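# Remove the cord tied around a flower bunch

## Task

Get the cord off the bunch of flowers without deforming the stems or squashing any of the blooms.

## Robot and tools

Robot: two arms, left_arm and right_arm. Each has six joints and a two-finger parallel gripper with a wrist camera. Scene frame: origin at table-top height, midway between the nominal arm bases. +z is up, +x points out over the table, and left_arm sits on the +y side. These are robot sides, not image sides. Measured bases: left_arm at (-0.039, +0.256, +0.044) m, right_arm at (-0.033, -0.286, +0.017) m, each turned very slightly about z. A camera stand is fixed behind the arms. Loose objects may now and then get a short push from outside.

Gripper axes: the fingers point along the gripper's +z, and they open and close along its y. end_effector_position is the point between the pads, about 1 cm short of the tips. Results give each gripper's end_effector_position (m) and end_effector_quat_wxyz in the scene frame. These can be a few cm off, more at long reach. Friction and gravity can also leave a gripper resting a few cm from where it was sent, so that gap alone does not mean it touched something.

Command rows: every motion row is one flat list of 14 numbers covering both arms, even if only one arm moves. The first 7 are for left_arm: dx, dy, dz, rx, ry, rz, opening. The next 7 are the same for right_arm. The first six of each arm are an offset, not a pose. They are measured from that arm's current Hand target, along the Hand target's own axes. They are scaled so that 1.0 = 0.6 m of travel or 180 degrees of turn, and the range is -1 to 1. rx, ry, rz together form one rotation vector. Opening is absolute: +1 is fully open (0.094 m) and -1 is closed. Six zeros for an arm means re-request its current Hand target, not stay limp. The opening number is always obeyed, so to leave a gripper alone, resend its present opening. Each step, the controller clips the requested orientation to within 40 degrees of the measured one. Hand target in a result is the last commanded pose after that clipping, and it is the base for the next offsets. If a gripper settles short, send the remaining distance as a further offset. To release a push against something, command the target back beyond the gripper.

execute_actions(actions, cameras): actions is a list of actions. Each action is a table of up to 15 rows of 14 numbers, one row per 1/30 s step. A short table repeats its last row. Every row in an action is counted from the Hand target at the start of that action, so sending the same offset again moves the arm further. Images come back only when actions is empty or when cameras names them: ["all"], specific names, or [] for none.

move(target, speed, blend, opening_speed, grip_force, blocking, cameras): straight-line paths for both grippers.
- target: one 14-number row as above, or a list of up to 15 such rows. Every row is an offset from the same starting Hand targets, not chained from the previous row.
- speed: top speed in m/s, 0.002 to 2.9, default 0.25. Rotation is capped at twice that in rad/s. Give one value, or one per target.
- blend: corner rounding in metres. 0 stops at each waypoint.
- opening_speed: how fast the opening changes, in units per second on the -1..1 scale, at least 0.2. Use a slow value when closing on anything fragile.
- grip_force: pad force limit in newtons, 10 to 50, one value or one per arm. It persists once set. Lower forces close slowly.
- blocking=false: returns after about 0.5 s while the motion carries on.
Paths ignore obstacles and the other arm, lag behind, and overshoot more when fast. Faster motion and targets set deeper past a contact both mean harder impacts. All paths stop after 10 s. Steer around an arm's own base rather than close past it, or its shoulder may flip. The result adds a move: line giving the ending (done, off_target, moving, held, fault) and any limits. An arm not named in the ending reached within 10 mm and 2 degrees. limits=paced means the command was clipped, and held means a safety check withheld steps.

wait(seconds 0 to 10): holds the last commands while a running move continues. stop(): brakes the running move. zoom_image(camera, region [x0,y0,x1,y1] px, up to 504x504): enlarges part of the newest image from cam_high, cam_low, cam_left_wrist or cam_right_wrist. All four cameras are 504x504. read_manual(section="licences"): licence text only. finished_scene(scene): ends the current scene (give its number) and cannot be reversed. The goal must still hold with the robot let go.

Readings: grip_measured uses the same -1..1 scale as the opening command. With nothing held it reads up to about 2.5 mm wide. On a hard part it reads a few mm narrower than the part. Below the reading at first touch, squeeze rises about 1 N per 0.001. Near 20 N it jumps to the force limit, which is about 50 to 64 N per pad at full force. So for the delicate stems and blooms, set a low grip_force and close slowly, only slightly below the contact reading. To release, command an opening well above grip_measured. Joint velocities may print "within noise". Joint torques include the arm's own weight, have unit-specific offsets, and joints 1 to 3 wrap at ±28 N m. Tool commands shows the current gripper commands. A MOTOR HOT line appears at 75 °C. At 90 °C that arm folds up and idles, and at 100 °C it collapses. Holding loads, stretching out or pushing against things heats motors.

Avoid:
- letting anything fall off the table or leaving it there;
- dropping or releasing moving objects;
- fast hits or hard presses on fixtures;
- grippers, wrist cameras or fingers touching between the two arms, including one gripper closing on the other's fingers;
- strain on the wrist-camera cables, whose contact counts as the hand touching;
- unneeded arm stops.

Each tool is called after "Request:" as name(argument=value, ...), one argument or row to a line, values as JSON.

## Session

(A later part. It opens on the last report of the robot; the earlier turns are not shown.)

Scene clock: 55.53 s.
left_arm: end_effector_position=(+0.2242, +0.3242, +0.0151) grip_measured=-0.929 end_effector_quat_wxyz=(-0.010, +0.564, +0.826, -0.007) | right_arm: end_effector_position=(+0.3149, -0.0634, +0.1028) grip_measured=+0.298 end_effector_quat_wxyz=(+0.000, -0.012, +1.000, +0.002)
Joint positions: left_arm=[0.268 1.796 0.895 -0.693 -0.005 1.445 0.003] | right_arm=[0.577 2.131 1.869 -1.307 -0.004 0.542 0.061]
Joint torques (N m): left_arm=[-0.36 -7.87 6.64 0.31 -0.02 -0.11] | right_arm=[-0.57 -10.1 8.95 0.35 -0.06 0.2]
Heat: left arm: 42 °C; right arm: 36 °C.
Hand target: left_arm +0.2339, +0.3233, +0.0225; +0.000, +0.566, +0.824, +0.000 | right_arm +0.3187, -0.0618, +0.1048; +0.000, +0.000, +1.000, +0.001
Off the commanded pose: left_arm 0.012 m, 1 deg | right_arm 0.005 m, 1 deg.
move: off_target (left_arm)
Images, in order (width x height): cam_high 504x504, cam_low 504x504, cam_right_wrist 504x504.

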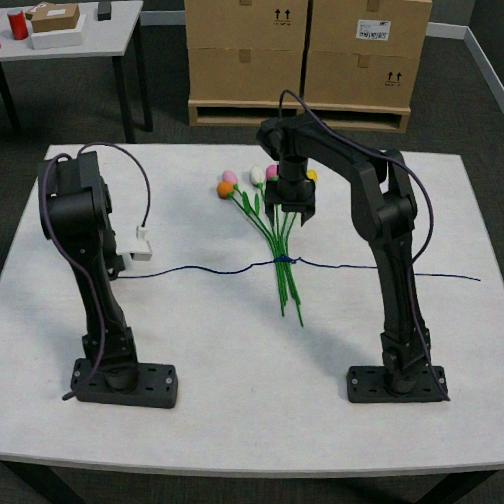

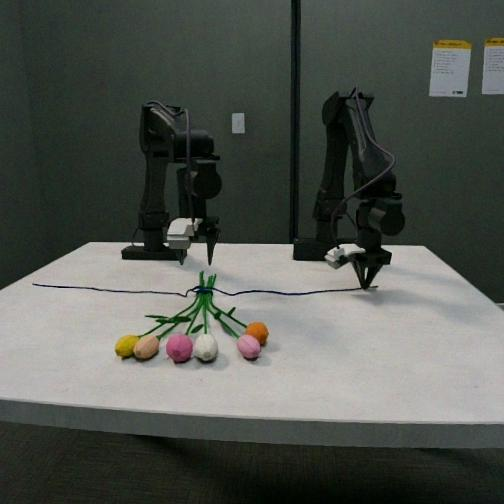

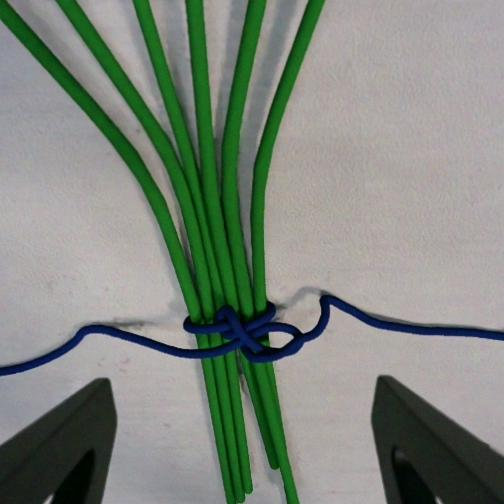

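Request:
move(
  target=[
    [0,0,0,0,0,0,-1,0.036,0.015,0.1,0,0,0,0.3],
    [0,0,0,0,0,0,-1,0.036,0.015,0.155,0,0,0,0.3],
  ],
  speed=0.08,
  grip_force=[50,10],
  cameras=["cam_right_wrist","cam_low"],
)

Request:
zoom_image(
  camera="cam_low",
  region=[110, 230, 280, 370],
)

Scene clock: 59.43 s.
left_arm: end_effector_position=(+0.2242, +0.3242, +0.0151) grip_measured=-0.929 end_effector_quat_wxyz=(-0.010, +0.564, +0.826, -0.007) | right_arm: end_effector_position=(+0.2963, -0.0555, +0.0190) grip_measured=+0.298 end_effector_quat_wxyz=(-0.003, -0.009, +1.000, +0.000)
Joint positions: left_arm=[0.268 1.796 0.895 -0.693 -0.005 1.445 0.003] | right_arm=[0.618 2.156 1.568 -0.988 -0.004 0.59 0.061]
Joint torques (N m): left_arm=[-0.39 -7.86 6.72 0.28 -0.04 -0.13] | right_arm=[0.29 -10.35 4.77 0.74 -0.05 0.21]
Heat: left arm: 42 °C; right arm: 36 °C.
Hand target: left_arm +0.2339, +0.3233, +0.0225; +0.000, +0.566, +0.824, +0.000 | right_arm +0.2971, -0.0526, +0.0118; +0.000, +0.000, +1.000, +0.001
Off the commanded pose: left_arm 0.012 m, 1 deg | right_arm 0.008 m, 1 deg.
grip_force (N): 50, 10
move: off_target (left_arm)
Images, in order (width x height): cam_low 504x504, cam_right_wrist 504x504.

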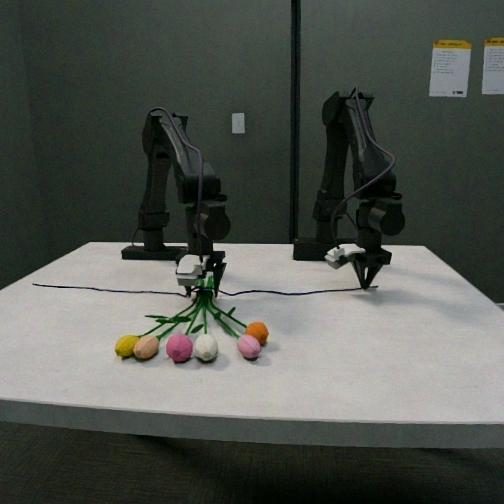

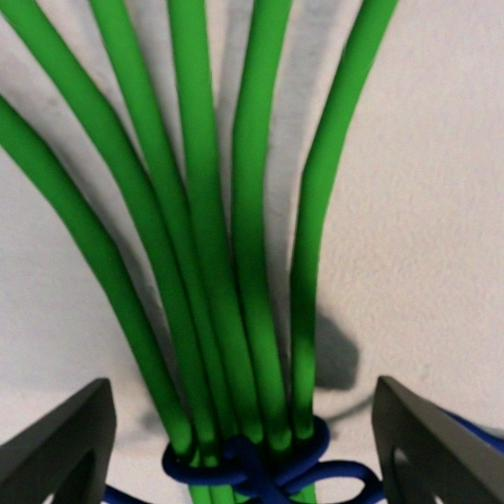

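Scaled by 2.965 from the camera's 504x504 image, which has a finer 720x720 frame.

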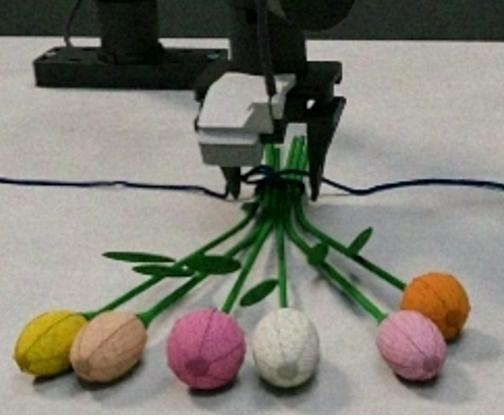

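Request:
move(
  target=[
    [0,0,0,0,0,0,-1,-0.015,0.004,0.008,0,0,0,0.3],
    [0,0,0,0,0,0,-1,-0.015,0.004,0.008,0,0,0,-0.2],
  ],
  speed=0.06,
  opening_speed=0.3,
  cameras=["cam_right_wrist"],
)

Scene clock: 65.47 s.
left_arm: end_effector_position=(+0.2242, +0.3242, +0.0151) grip_measured=-0.929 end_effector_quat_wxyz=(-0.010, +0.564, +0.826, -0.007) | right_arm: end_effector_position=(+0.2957, -0.0526, +0.0128) grip_measured=-0.198 end_effector_quat_wxyz=(-0.007, -0.011, +1.000, +0.000)
Joint positions: left_arm=[0.268 1.796 0.895 -0.693 -0.005 1.445 0.003] | right_arm=[0.623 2.176 1.574 -0.982 -0.008 0.59 0.038]
Joint torques (N m): left_arm=[-0.35 -7.91 6.79 0.28 0.01 -0.09] | right_arm=[-0.47 -9.03 7.76 0.65 0 0.12]
Heat: left arm: 42 °C; right arm: 36 °C.
Hand target: left_arm +0.2339, +0.3233, +0.0225; +0.000, +0.566, +0.824, +0.000 | right_arm +0.3061, -0.0502, +0.0070; +0.000, +0.000, +1.000, +0.001
Off the commanded pose: left_arm 0.012 m, 1 deg | right_arm 0.012 m, 2 deg.
grip_force (N): 50, 10
move: off_target (left_arm, right_arm); target 2's new opening was sent with right_arm's hand 0.012 m and 1 deg from that target
Images, in order (width x height): cam_right_wrist 504x504.

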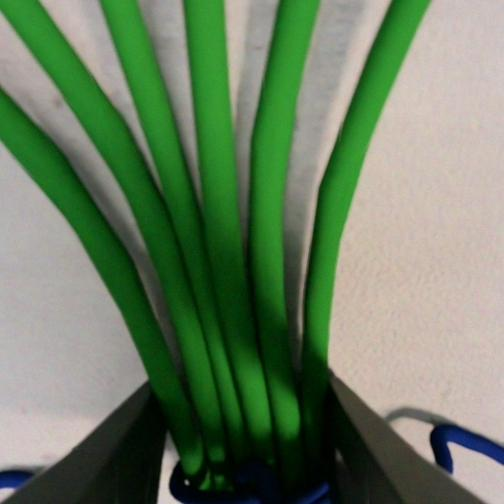

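Request:
move(
  target=[
    [0,0,0,0,0,0,0.1,0,0,0,0,0,0,-0.2],
    [0,0,-0.15,0,0,0,0.1,0,0,0,0,0,0,-0.2],
    [-0.387,-0.121,-0.15,0,0,-0.744,0.1,0,0,0,0,0,0,-0.2],
  ],
  blend=[0,0.02,0],
  cameras=["all"],
)

Scene clock: 74.33 s.
left_arm: end_effector_position=(+0.2425, +0.0865, +0.1042) grip_measured=+0.099 end_effector_quat_wxyz=(-0.008, -0.533, +0.846, +0.007) | right_arm: end_effector_position=(+0.2957, -0.0526, +0.0128) grip_measured=-0.198 end_effector_quat_wxyz=(-0.007, -0.011, +1.000, +0.000)
Joint positions: left_arm=[-0.519 1.837 1.345 -1.097 0.007 -1.664 0.052] | right_arm=[0.623 2.176 1.574 -0.982 -0.008 0.59 0.038]
Joint torques (N m): left_arm=[-0.39 -7.98 9.07 0.26 -0.01 -0.17] | right_arm=[-0.49 -9.05 7.77 0.66 0 0.12]
Heat: left arm: 42 °C; right arm: 37 °C.
Hand target: left_arm +0.2494, +0.0805, +0.1126; +0.000, -0.537, +0.844, +0.000 | right_arm +0.3061, -0.0502, +0.0070; +0.000, +0.000, +1.000, +0.001
Off the commanded pose: left_arm 0.012 m, 1 deg | right_arm 0.012 m, 2 deg.
grip_force (N): 50, 10
move: off_target (left_arm, right_arm)

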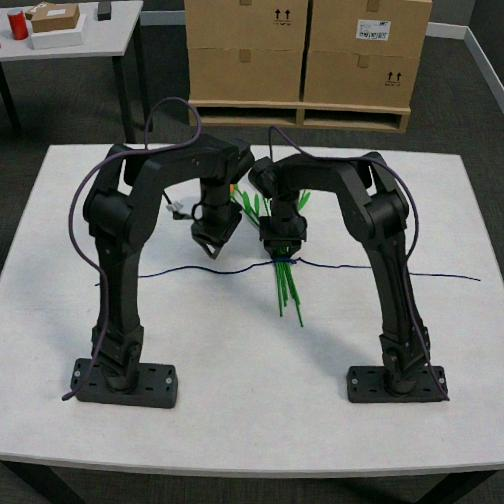

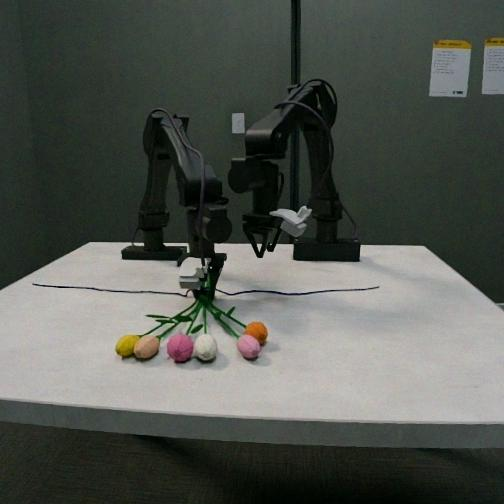

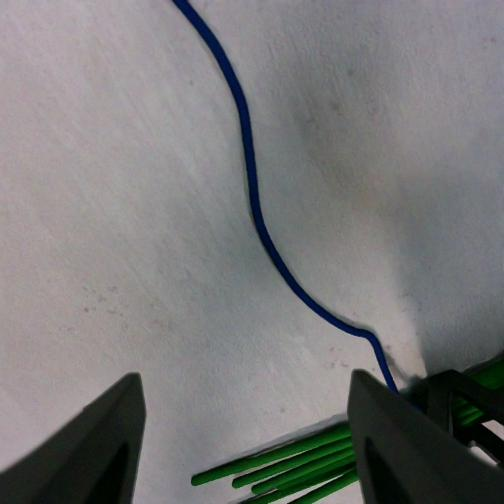

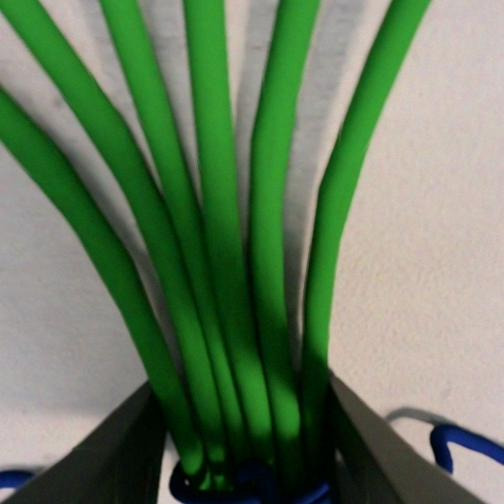

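Request:
move(
  target=[
    [0,0,0.175,0,0,0,0.1,0,0,0,0,0,0,-0.2],
    [0,0,0.175,0,0,0,-1,0,0,0,0,0,0,-0.2],
  ],
  speed=0.1,
  opening_speed=0.8,
  cameras=["cam_left_wrist","cam_high"],
)

Scene clock: 78.63 s.
left_arm: end_effector_position=(+0.2519, +0.0815, +0.0138) grip_measured=-0.929 end_effector_quat_wxyz=(-0.002, -0.534, +0.845, -0.004) | right_arm: end_effector_position=(+0.2957, -0.0526, +0.0128) grip_measured=-0.198 end_effector_quat_wxyz=(-0.007, -0.011, +1.000, +0.000)
Joint positions: left_arm=[-0.517 1.994 1.168 -0.741 0.007 -1.666 0.003] | right_arm=[0.623 2.176 1.574 -0.982 -0.008 0.59 0.038]
Joint torques (N m): left_arm=[-0.51 -8.35 3.77 0.64 0 -0.18] | right_arm=[-0.5 -9.02 7.79 0.65 -0.01 0.13]
Heat: left arm: 41 °C; right arm: 37 °C.
Hand target: left_arm +0.2494, +0.0805, +0.0076; +0.000, -0.537, +0.844, +0.000 | right_arm +0.3061, -0.0502, +0.0070; +0.000, +0.000, +1.000, +0.001
Off the commanded pose: left_arm 0.007 m, 1 deg | right_arm 0.012 m, 2 deg.
grip_force (N): 50, 10
move: off_target (right_arm)
Images, in order (width x height): cam_high 504x504, cam_left_wrist 504x504.

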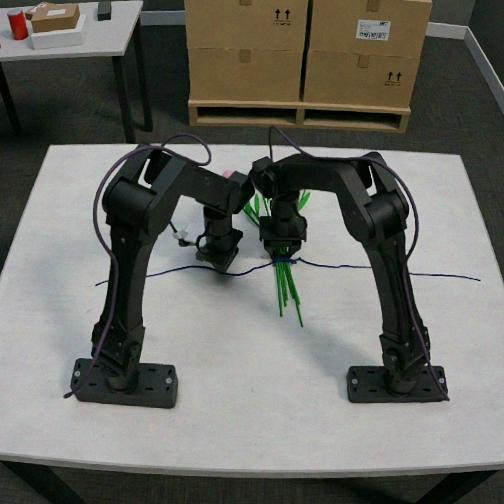

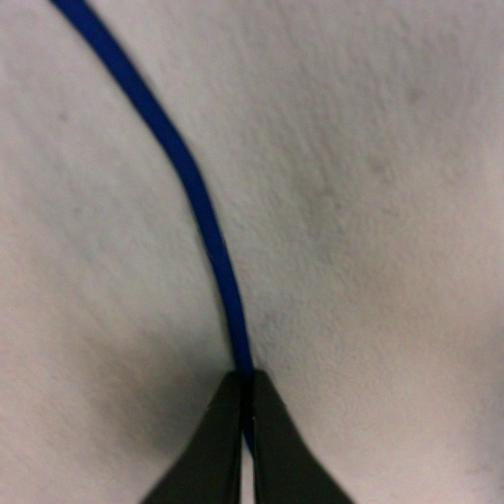

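Request:
move(
  target=[0.205,0.125,-0.03,0,0,0,-1,0,0,0,0,0,0,-0.2],
  speed=0.06,
  cameras=["all"],
)

Request:
zoom_image(
  camera="cam_high",
  region=[230, 220, 330, 330],
)

Scene clock: 79.97 s.
left_arm: end_effector_position=(+0.2424, +0.0715, +0.0129) grip_measured=-0.929 end_effector_quat_wxyz=(-0.002, -0.534, +0.845, -0.005) | right_arm: end_effector_position=(+0.2957, -0.0526, +0.0128) grip_measured=-0.198 end_effector_quat_wxyz=(-0.007, -0.011, +1.000, +0.000)
Joint positions: left_arm=[-0.557 1.985 1.15 -0.728 0.007 -1.706 0.003] | right_arm=[0.623 2.176 1.574 -0.982 -0.008 0.59 0.038]
Joint torques (N m): left_arm=[0.14 -9.76 5.33 0.52 -0.03 0.01] | right_arm=[-0.46 -9.03 7.79 0.65 0 0.11]
Heat: left arm: 41 °C; right arm: 37 °C.
Hand target: left_arm +0.2468, +0.0687, +0.0168; +0.006, -0.534, +0.845, -0.012 (not the last commanded pose) | right_arm +0.3061, -0.0502, +0.0070; +0.000, +0.000, +1.000, +0.001
Off the commanded pose: left_arm 0.134 m, 1 deg | right_arm 0.012 m, 2 deg.
grip_force (N): 50, 10
move: held (left_arm; a check stopped the path), off_target (right_arm); limits=held
pose unreachable (left arm): on one or more control steps of this call, first in action 0 (counted from 0), this arm could not follow its commanded pose, so it was not sent that pose on those steps. It may still have moved: this result reports where it is.
cause: moving toward the commanded pose would bring a part of the arm too close to another arm (this arm's wrist (the part past joint 4) and the right arm's wrist (the part past joint 4), along the way the arms are being sent, or toward where that arm still pushes).

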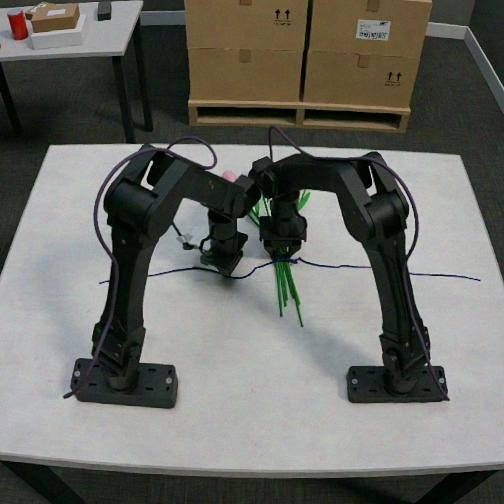

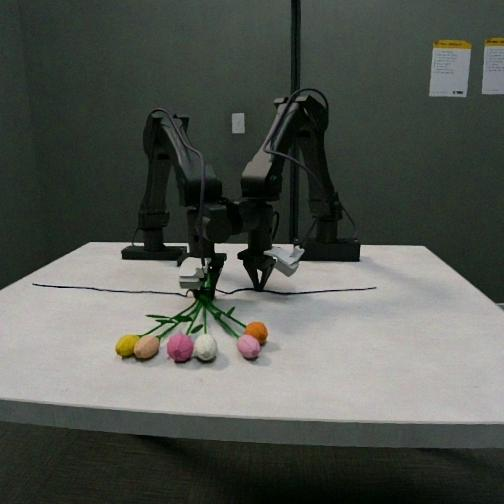

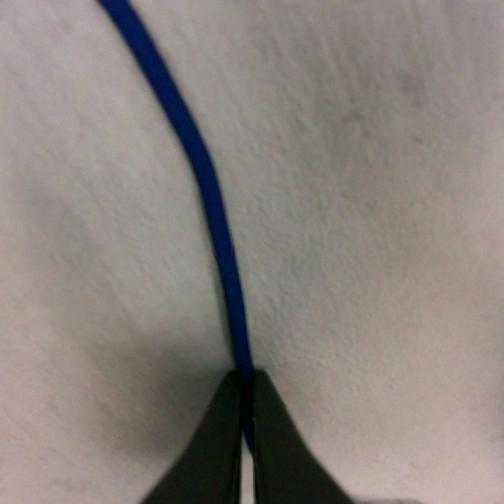

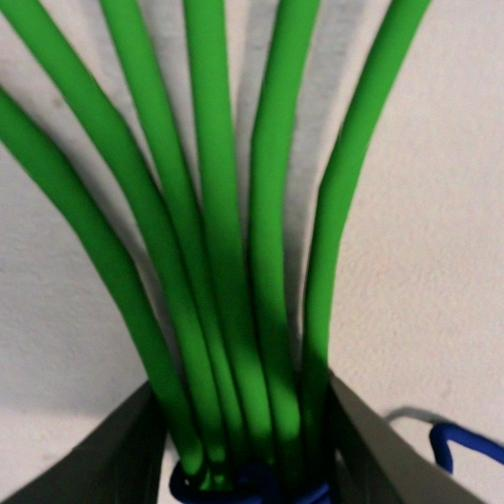

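Scaled by 4.582 from the camera's 504x504 image, which has a finer 720x720 frame.

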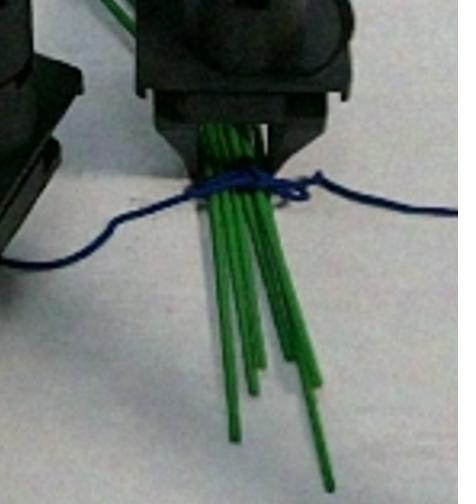

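Request:
move(
  target=[0.042,0.213,-0.02,0,0,0,-1,0,0,0,0,0,0,-0.2],
  speed=0.06,
  cameras=["cam_high","cam_low","cam_right_wrist"],
)

Request:
zoom_image(
  camera="cam_high",
  region=[190, 220, 330, 340],
)

Scene clock: 83.47 s.
left_arm: end_effector_position=(+0.1176, +0.1010, +0.0214) grip_measured=-0.929 end_effector_quat_wxyz=(-0.004, -0.527, +0.850, +0.000) | right_arm: end_effector_position=(+0.2957, -0.0526, +0.0128) grip_measured=-0.198 end_effector_quat_wxyz=(-0.007, -0.011, +1.000, +0.000)
Joint positions: left_arm=[-0.757 1.58 0.677 -0.67 0.007 -1.89 0.003] | right_arm=[0.623 2.176 1.574 -0.982 -0.008 0.59 0.038]
Joint torques (N m): left_arm=[-0.58 -7.65 3.71 0.51 -0.09 -0.13] | right_arm=[-0.47 -9.05 7.73 0.65 -0.01 0.12]
Heat: left arm: 41 °C; right arm: 37 °C.
Hand target: left_arm +0.1203, +0.1009, +0.0254; +0.006, -0.534, +0.845, -0.012 | right_arm +0.3061, -0.0502, +0.0070; +0.000, +0.000, +1.000, +0.001
Off the commanded pose: left_arm 0.005 m, 2 deg | right_arm 0.012 m, 2 deg.
grip_force (N): 50, 10
move: off_target (right_arm)
Images, in order (width x height): cam_high 504x504, cam_low 504x504, cam_right_wrist 504x504.

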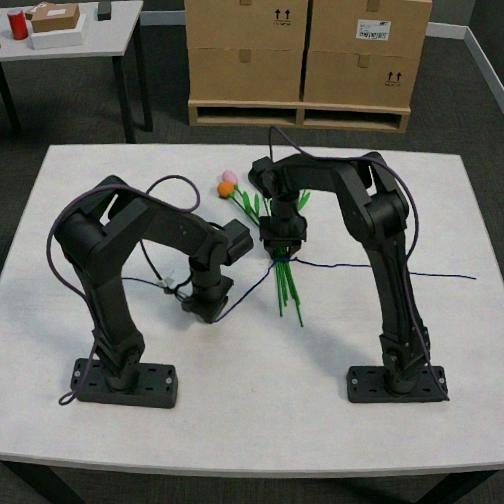

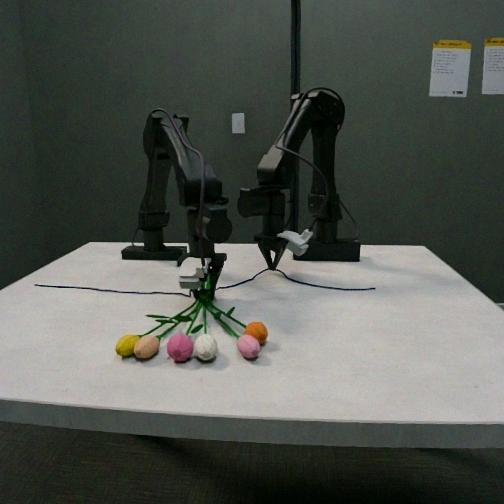

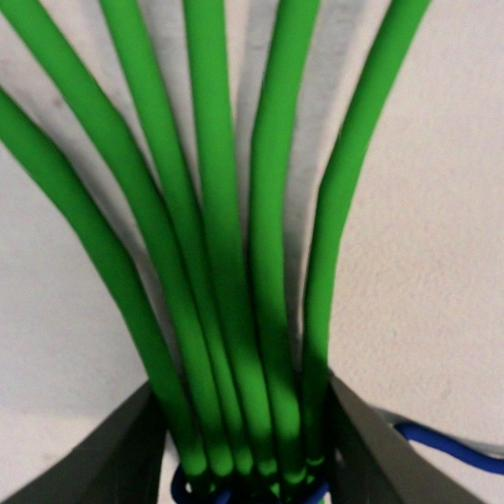

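Scaled by 3.600 from the camera's 504x504 image, which has a finer 720x720 frame.

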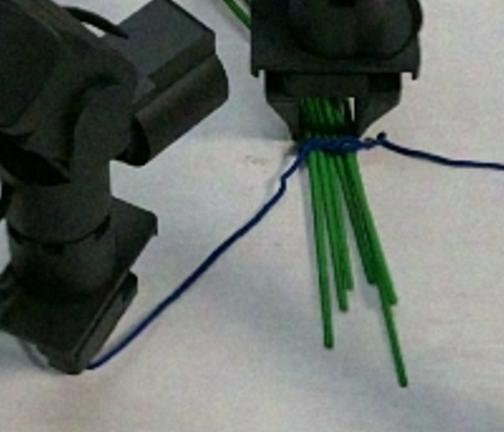

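Request:
move(
  target=[0.135,0.011,-0.01,0,0,0.2,-1,0,0,0,0,0,0,-0.2],
  speed=0.05,
  cameras=["cam_high","cam_low","cam_right_wrist","cam_left_wrist"],
)

Request:
zoom_image(
  camera="cam_high",
  region=[190, 220, 330, 340],
)

Scene clock: 91.07 s.
left_arm: end_effector_position=(+0.0749, +0.0390, +0.0246) grip_measured=-0.929 end_effector_quat_wxyz=(-0.002, -0.257, +0.966, -0.006) | right_arm: end_effector_position=(+0.2957, -0.0526, +0.0128) grip_measured=-0.198 end_effector_quat_wxyz=(-0.007, -0.011, +1.000, +0.000)
Joint positions: left_arm=[-1.064 1.65 0.768 -0.678 0.007 -1.605 0.003] | right_arm=[0.623 2.176 1.574 -0.982 -0.008 0.59 0.038]
Joint torques (N m): left_arm=[-0.66 -5.71 7.61 0.26 -0.17 0.1] | right_arm=[-0.5 -9.02 7.77 0.65 0 0.12]
Heat: left arm: 41 °C; right arm: 37 °C.
Hand target: left_arm +0.0795, +0.0307, +0.0314; +0.010, -0.247, +0.969, -0.010 | right_arm +0.3061, -0.0502, +0.0070; +0.000, +0.000, +1.000, +0.001
Off the commanded pose: left_arm 0.012 m, 2 deg | right_arm 0.012 m, 2 deg.
grip_force (N): 50, 10
move: off_target (left_arm, right_arm)

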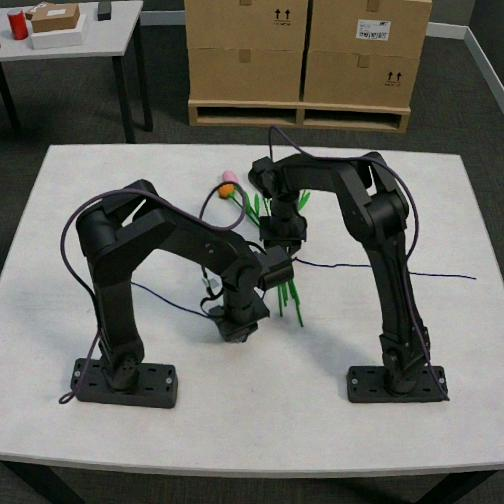

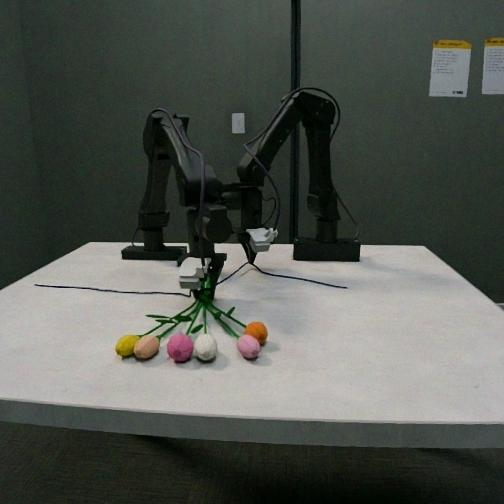

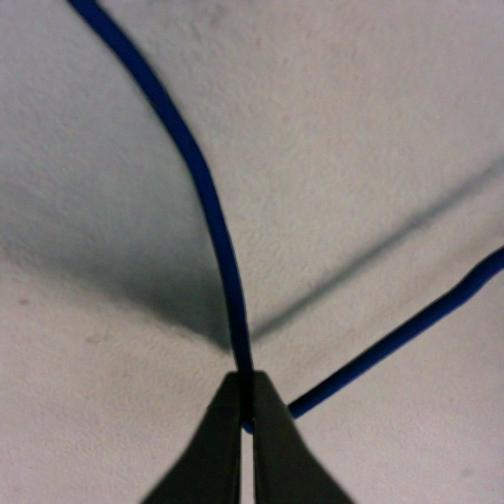

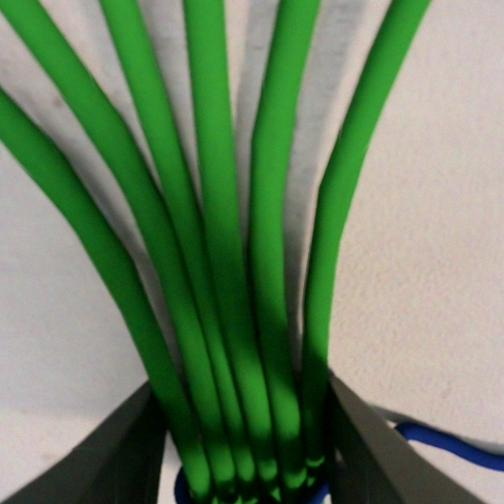

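Scaled by 3.600 from the camera's 504x504 image, which has a finer 720x720 frame.

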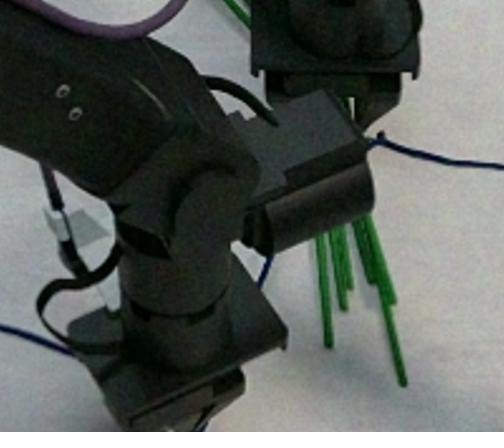

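Request:
move(
  target=[0.12,-0.01,0,0,0,0,-1,0,0,0,0,0,0,-0.2],
  speed=0.05,
  cameras=["cam_high","cam_right_wrist","cam_low"],
)

Request:
zoom_image(
  camera="cam_high",
  region=[190, 220, 330, 340],
)

Request:
zoom_image(
  camera="cam_low",
  region=[150, 220, 290, 340],
)

Scene clock: 93.83 s.
left_arm: end_effector_position=(+0.0225, -0.0024, +0.0250) grip_measured=-0.929 end_effector_quat_wxyz=(+0.010, -0.253, +0.967, -0.010) | right_arm: end_effector_position=(+0.2947, -0.0511, +0.0128) grip_measured=-0.198 end_effector_quat_wxyz=(-0.007, -0.013, +1.000, +0.000)
Joint positions: left_arm=[-1.332 1.713 0.841 -0.679 -0.02 -1.865 0.003] | right_arm=[0.628 2.176 1.574 -0.982 -0.008 0.59 0.038]
Joint torques (N m): left_arm=[-0.96 -6.27 7.5 0.19 -0.09 -0.14] | right_arm=[-0.44 -9.02 7.77 0.65 0.01 0.11]
Heat: left arm: 41 °C; right arm: 37 °C.
Hand target: left_arm +0.0191, -0.0091, +0.0305; +0.010, -0.247, +0.969, -0.010 | right_arm +0.3061, -0.0502, +0.0070; +0.000, +0.000, +1.000, +0.001
Off the commanded pose: left_arm 0.009 m, 1 deg | right_arm 0.013 m, 2 deg.
grip_force (N): 50, 10
move: off_target (right_arm)
Images, in order (width x height): cam_high 504x504, cam_low 504x504, cam_right_wrist 504x504.

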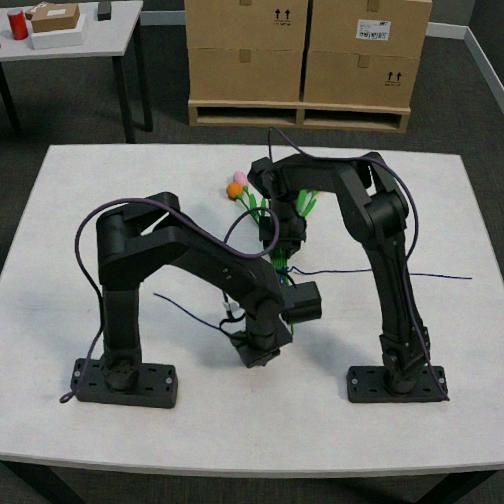

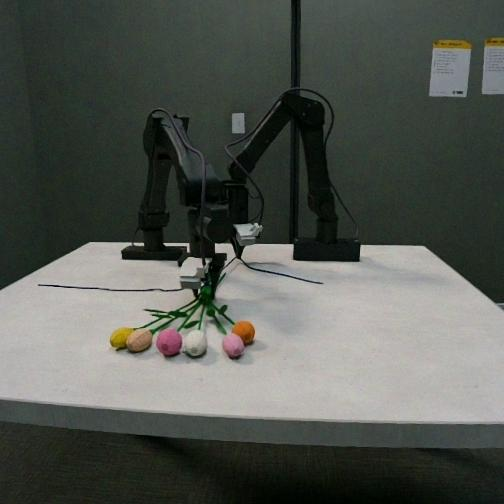

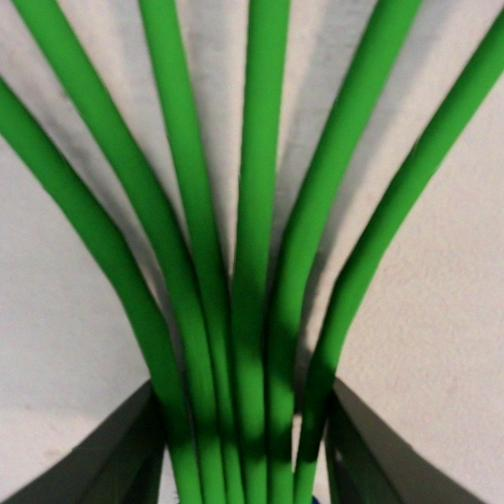

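Scaled by 3.600 from the camera's 504x504 image, which has a finer 720x720 frame.

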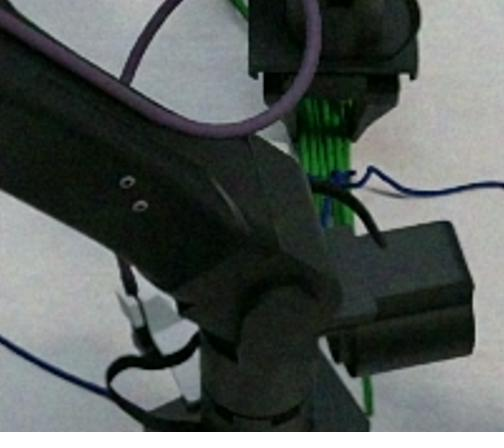

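Scaled by 3.600 from the camera's 504x504 image, which has a finer 720x720 frame.

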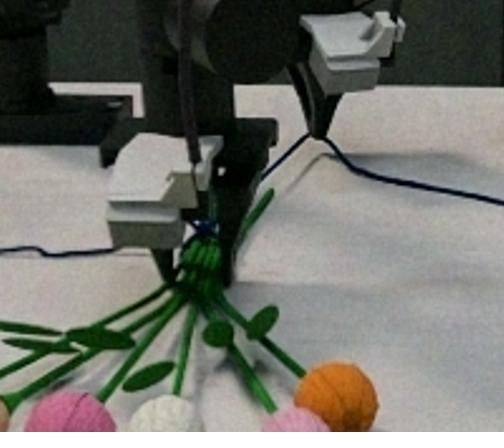

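Request:
move(
  target=[0.15,0.043,0,0,0,0.167,-1,0,0,0,0,0,0,-0.2],
  speed=0.04,
  cameras=["cam_high","cam_right_wrist","cam_low"],
)

Request:
zoom_image(
  camera="cam_high",
  region=[190, 220, 330, 340],
)

Request:
zoom_image(
  camera="cam_low",
  region=[100, 230, 260, 370],
)

Scene clock: 102.00 s.
left_arm: end_effector_position=(-0.0675, -0.0194, +0.0222) grip_measured=-0.929 end_effector_quat_wxyz=(+0.010, +0.003, +1.000, +0.001) | right_arm: end_effector_position=(+0.2947, -0.0511, +0.0128) grip_measured=-0.198 end_effector_quat_wxyz=(-0.007, -0.011, +1.000, +0.000)
Joint positions: left_arm=[-1.668 1.779 0.909 -0.705 -0.02 -1.684 0.003] | right_arm=[0.628 2.176 1.574 -0.982 -0.008 0.594 0.038]
Joint torques (N m): left_arm=[-0.66 -6.69 7.82 0.27 -0.02 0.09] | right_arm=[-0.49 -9.05 7.76 0.65 0.01 0.12]
Heat: left arm: 41 °C; right arm: 37 °C.
Hand target: left_arm -0.0722, -0.0295, +0.0287; +0.012, +0.013, +1.000, -0.007 | right_arm +0.3061, -0.0502, +0.0070; +0.000, +0.000, +1.000, +0.001
Off the commanded pose: left_arm 0.013 m, 1 deg | right_arm 0.013 m, 2 deg.
grip_force (N): 50, 10
move: off_target (left_arm, right_arm)
Images, in order (width x height): cam_high 504x504, cam_low 504x504, cam_right_wrist 504x504.

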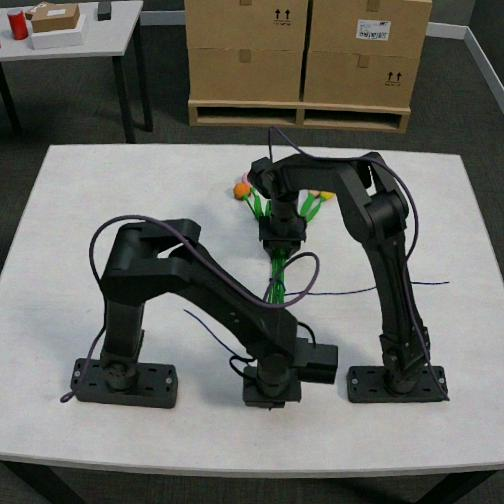

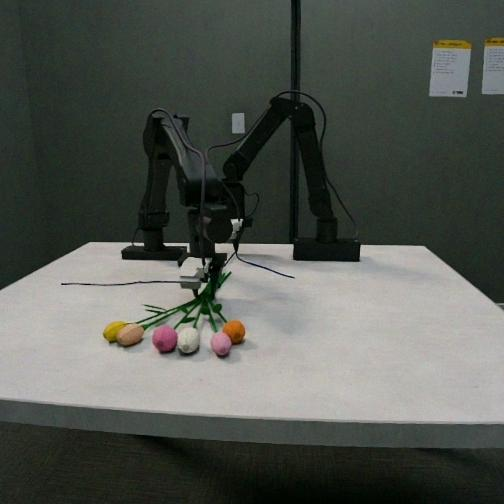

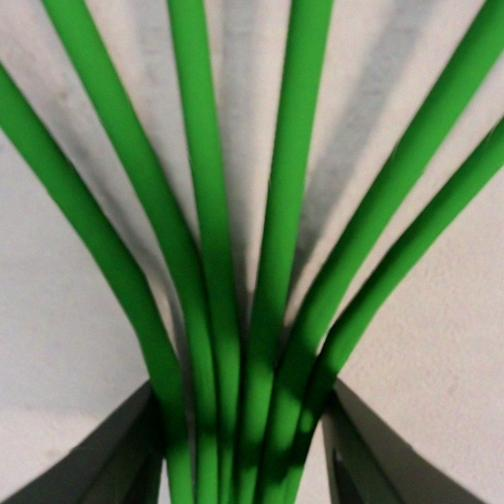

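Scaled by 3.600 from the camera's 504x504 image, which has a finer 720x720 frame.

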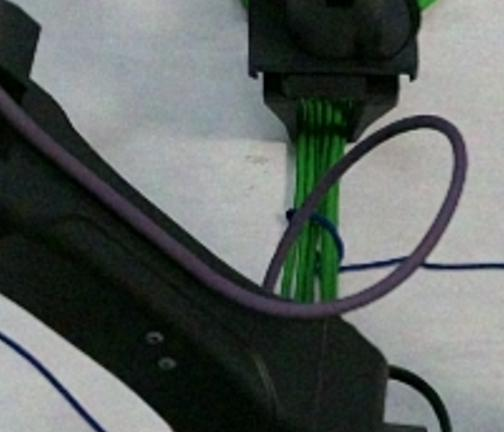

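Scaled by 3.150 from the camera's 504x504 image, which has a finer 720x720 frame.

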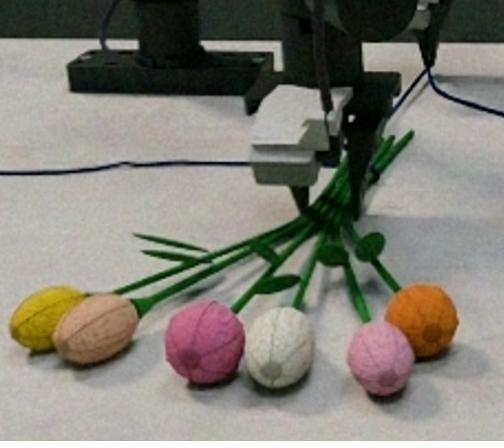

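Request:
move(
  target=[0.15,-0.02,0,0,0,0.1,-1,0,0,0,0,0,0,-0.2],
  speed=0.04,
  cameras=["cam_high","cam_right_wrist","cam_low"],
)

Request:
zoom_image(
  camera="cam_high",
  region=[220, 230, 340, 350],
)

Request:
zoom_image(
  camera="cam_low",
  region=[100, 230, 260, 370],
)

Scene clock: 107.10 s.
left_arm: end_effector_position=(-0.1547, -0.0303, +0.0203) grip_measured=-0.929 end_effector_quat_wxyz=(+0.012, +0.159, +0.987, +0.005) | right_arm: end_effector_position=(+0.2947, -0.0511, +0.0128) grip_measured=-0.198 end_effector_quat_wxyz=(-0.007, -0.011, +1.000, +0.000)
Joint positions: left_arm=[-1.947 1.897 1.058 -0.747 -0.02 -1.649 0.003] | right_arm=[0.628 2.176 1.574 -0.982 -0.008 0.594 0.038]
Joint torques (N m): left_arm=[-0.66 -7.76 7.97 0.27 -0.02 0.13] | right_arm=[-0.46 -9.03 7.76 0.65 0 0.12]
Heat: left arm: 41 °C; right arm: 37 °C.
Hand target: left_arm -0.1625, -0.0392, +0.0267; +0.013, +0.169, +0.986, -0.005 | right_arm +0.3061, -0.0502, +0.0070; +0.000, +0.000, +1.000, +0.001
Off the commanded pose: left_arm 0.013 m, 2 deg | right_arm 0.013 m, 2 deg.
grip_force (N): 50, 10
move: off_target (left_arm, right_arm)
Images, in order (width x height): cam_high 504x504, cam_low 504x504, cam_right_wrist 504x504.

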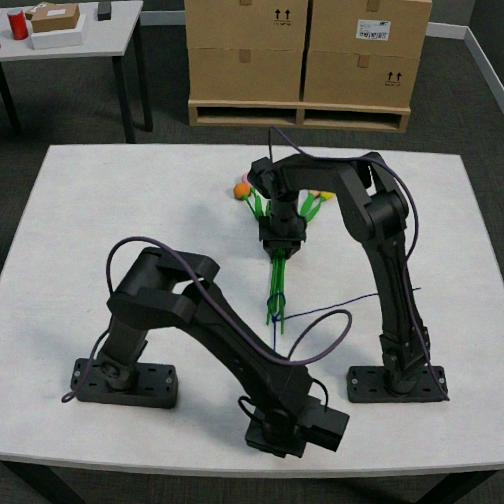

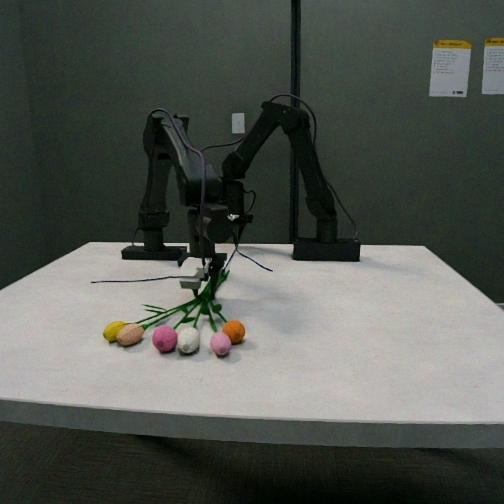

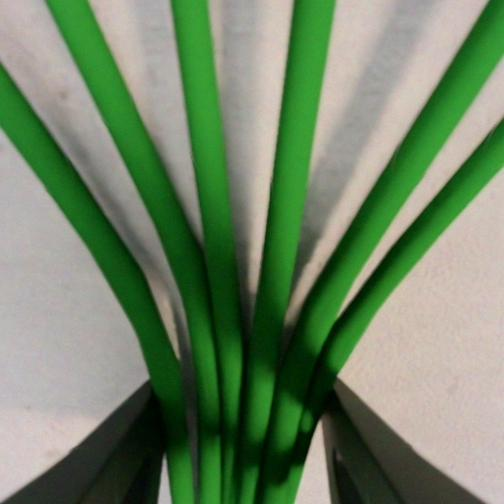

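Scaled by 4.200 from the camera's 504x504 image, which has a finer 720x720 frame.

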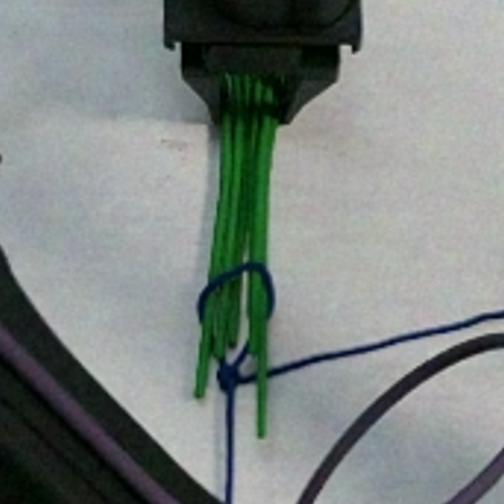

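Scaled by 3.150 from the camera's 504x504 image, which has a finer 720x720 frame.

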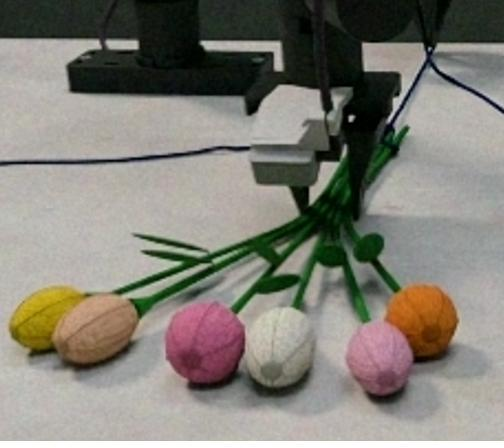

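Request:
move(
  target=[0.07,-0.083,-0.017,0,0,0.0,-1,0,0,0,0,0,0,-0.2],
  speed=0.04,
  cameras=["cam_high","cam_low"],
)

Request:
zoom_image(
  camera="cam_high",
  region=[220, 230, 340, 350],
)

Scene clock: 110.33 s.
left_arm: end_effector_position=(-0.2147, -0.0646, +0.0307) grip_measured=-0.929 end_effector_quat_wxyz=(+0.011, +0.177, +0.984, +0.001) | right_arm: end_effector_position=(+0.2947, -0.0511, +0.0128) grip_measured=-0.198 end_effector_quat_wxyz=(-0.007, -0.012, +1.000, +0.000)
Joint positions: left_arm=[-2.062 2.058 1.345 -0.867 -0.02 -1.729 0.003] | right_arm=[0.628 2.176 1.574 -0.982 -0.008 0.591 0.038]
Joint torques (N m): left_arm=[-0.55 -9.22 8.29 0.25 -0.02 -0.15] | right_arm=[-0.44 -9.03 7.75 0.65 0 0.12]
Heat: left arm: 42 °C; right arm: 37 °C.
Hand target: left_arm -0.2189, -0.0720, +0.0360; +0.013, +0.169, +0.986, -0.005 | right_arm +0.3061, -0.0502, +0.0070; +0.000, +0.000, +1.000, +0.001
Off the commanded pose: left_arm 0.010 m, 1 deg | right_arm 0.013 m, 2 deg.
grip_force (N): 50, 10
move: off_target (right_arm)
Images, in order (width x height): cam_high 504x504, cam_low 504x504.

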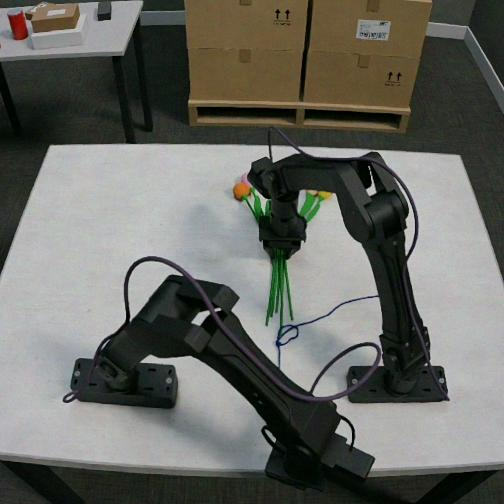

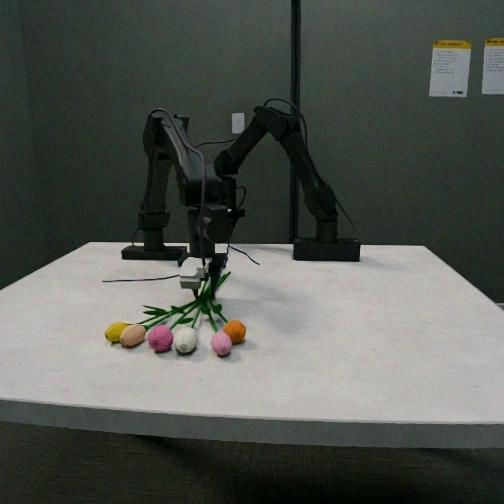

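Scaled by 4.200 from the camera's 504x504 image, which has a finer 720x720 frame.

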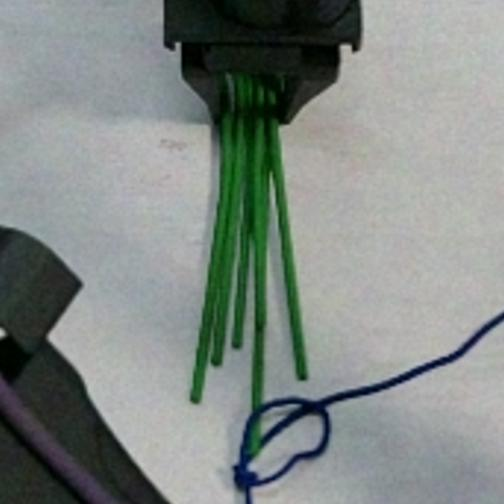

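Request:
move(
  target=[0.068,-0.05,-0.015,0,0,0.0,-1,0,0,0,0,0,0,-0.2],
  speed=0.04,
  cameras=["cam_high"],
)

Request:
zoom_image(
  camera="cam_high",
  region=[220, 250, 340, 370],
)

Scene clock: 113.93 s.
left_arm: end_effector_position=(-0.2599, -0.0818, +0.0389) grip_measured=-0.929 end_effector_quat_wxyz=(+0.012, +0.172, +0.985, +0.002) | right_arm: end_effector_position=(+0.2947, -0.0511, +0.0128) grip_measured=-0.198 end_effector_quat_wxyz=(-0.007, -0.012, +1.000, +0.000)
Joint positions: left_arm=[-2.139 2.181 1.576 -0.979 -0.02 -1.815 0.003] | right_arm=[0.628 2.176 1.574 -0.982 -0.008 0.591 0.038]
Joint torques (N m): left_arm=[-0.43 -10.26 8.72 0.22 -0.02 -0.16] | right_arm=[-0.46 -9.02 7.76 0.65 0 0.11]
Heat: left arm: 42 °C; right arm: 37 °C.
Hand target: left_arm -0.2676, -0.0866, +0.0441; +0.013, +0.169, +0.986, -0.005 | right_arm +0.3061, -0.0502, +0.0070; +0.000, +0.000, +1.000, +0.001
Off the commanded pose: left_arm 0.010 m, 1 deg | right_arm 0.013 m, 2 deg.
grip_force (N): 50, 10
move: off_target (right_arm)
Images, in order (width x height): cam_high 504x504.

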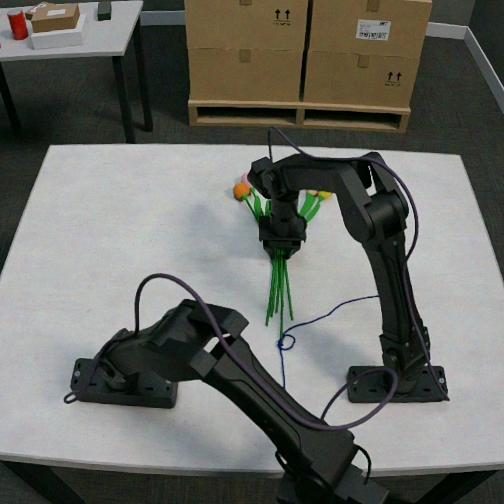

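Scaled by 4.200 from the camera's 504x504 image, which has a finer 720x720 frame.

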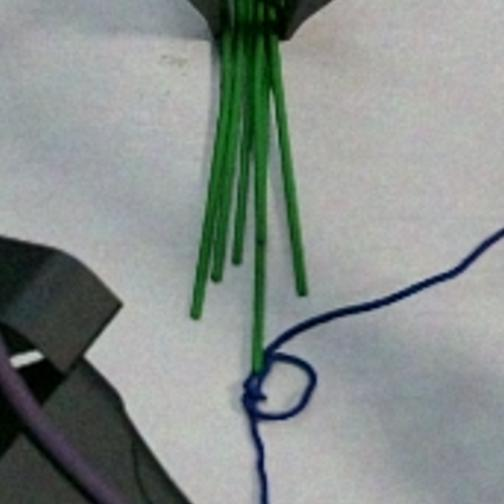

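Request:
move(
  target=[0.075,-0.04,0.0,0,0,0.0,-1,0,0,0,0,0,0,-0.2],
  speed=0.04,
  cameras=["cam_high"],
)

Request:
zoom_image(
  camera="cam_high",
  region=[220, 270, 340, 390],
)

Scene clock: 117.70 s.
left_arm: end_effector_position=(-0.3105, -0.0907, +0.0381) grip_measured=-0.929 end_effector_quat_wxyz=(+0.012, +0.173, +0.985, +0.001) | right_arm: end_effector_position=(+0.2947, -0.0511, +0.0128) grip_measured=-0.198 end_effector_quat_wxyz=(-0.007, -0.012, +1.000, +0.000)
Joint positions: left_arm=[-2.223 2.325 1.817 -1.077 -0.02 -1.898 0.003] | right_arm=[0.628 2.176 1.574 -0.982 -0.008 0.591 0.038]
Joint torques (N m): left_arm=[-0.49 -11.36 9.02 0.23 0.01 -0.13] | right_arm=[-0.46 -9.02 7.79 0.66 0 0.12]
Heat: left arm: 42 °C; right arm: 37 °C.
Hand target: left_arm -0.3180, -0.0942, +0.0430; +0.013, +0.169, +0.986, -0.005 | right_arm +0.3061, -0.0502, +0.0070; +0.000, +0.000, +1.000, +0.001
Off the commanded pose: left_arm 0.010 m, 1 deg | right_arm 0.013 m, 2 deg.
grip_force (N): 50, 10
move: off_target (right_arm)
Images, in order (width x height): cam_high 504x504.

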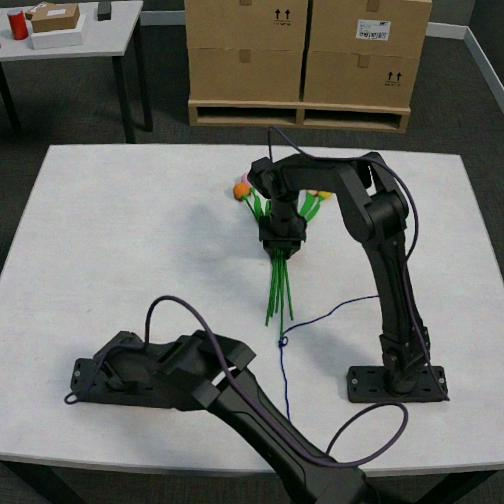

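Scaled by 4.200 from the camera's 504x504 image, which has a finer 720x720 frame.

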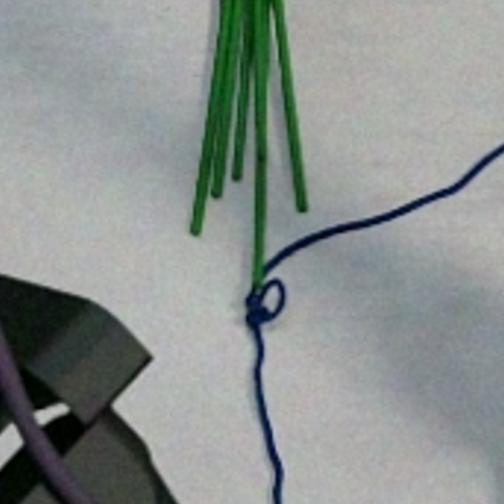

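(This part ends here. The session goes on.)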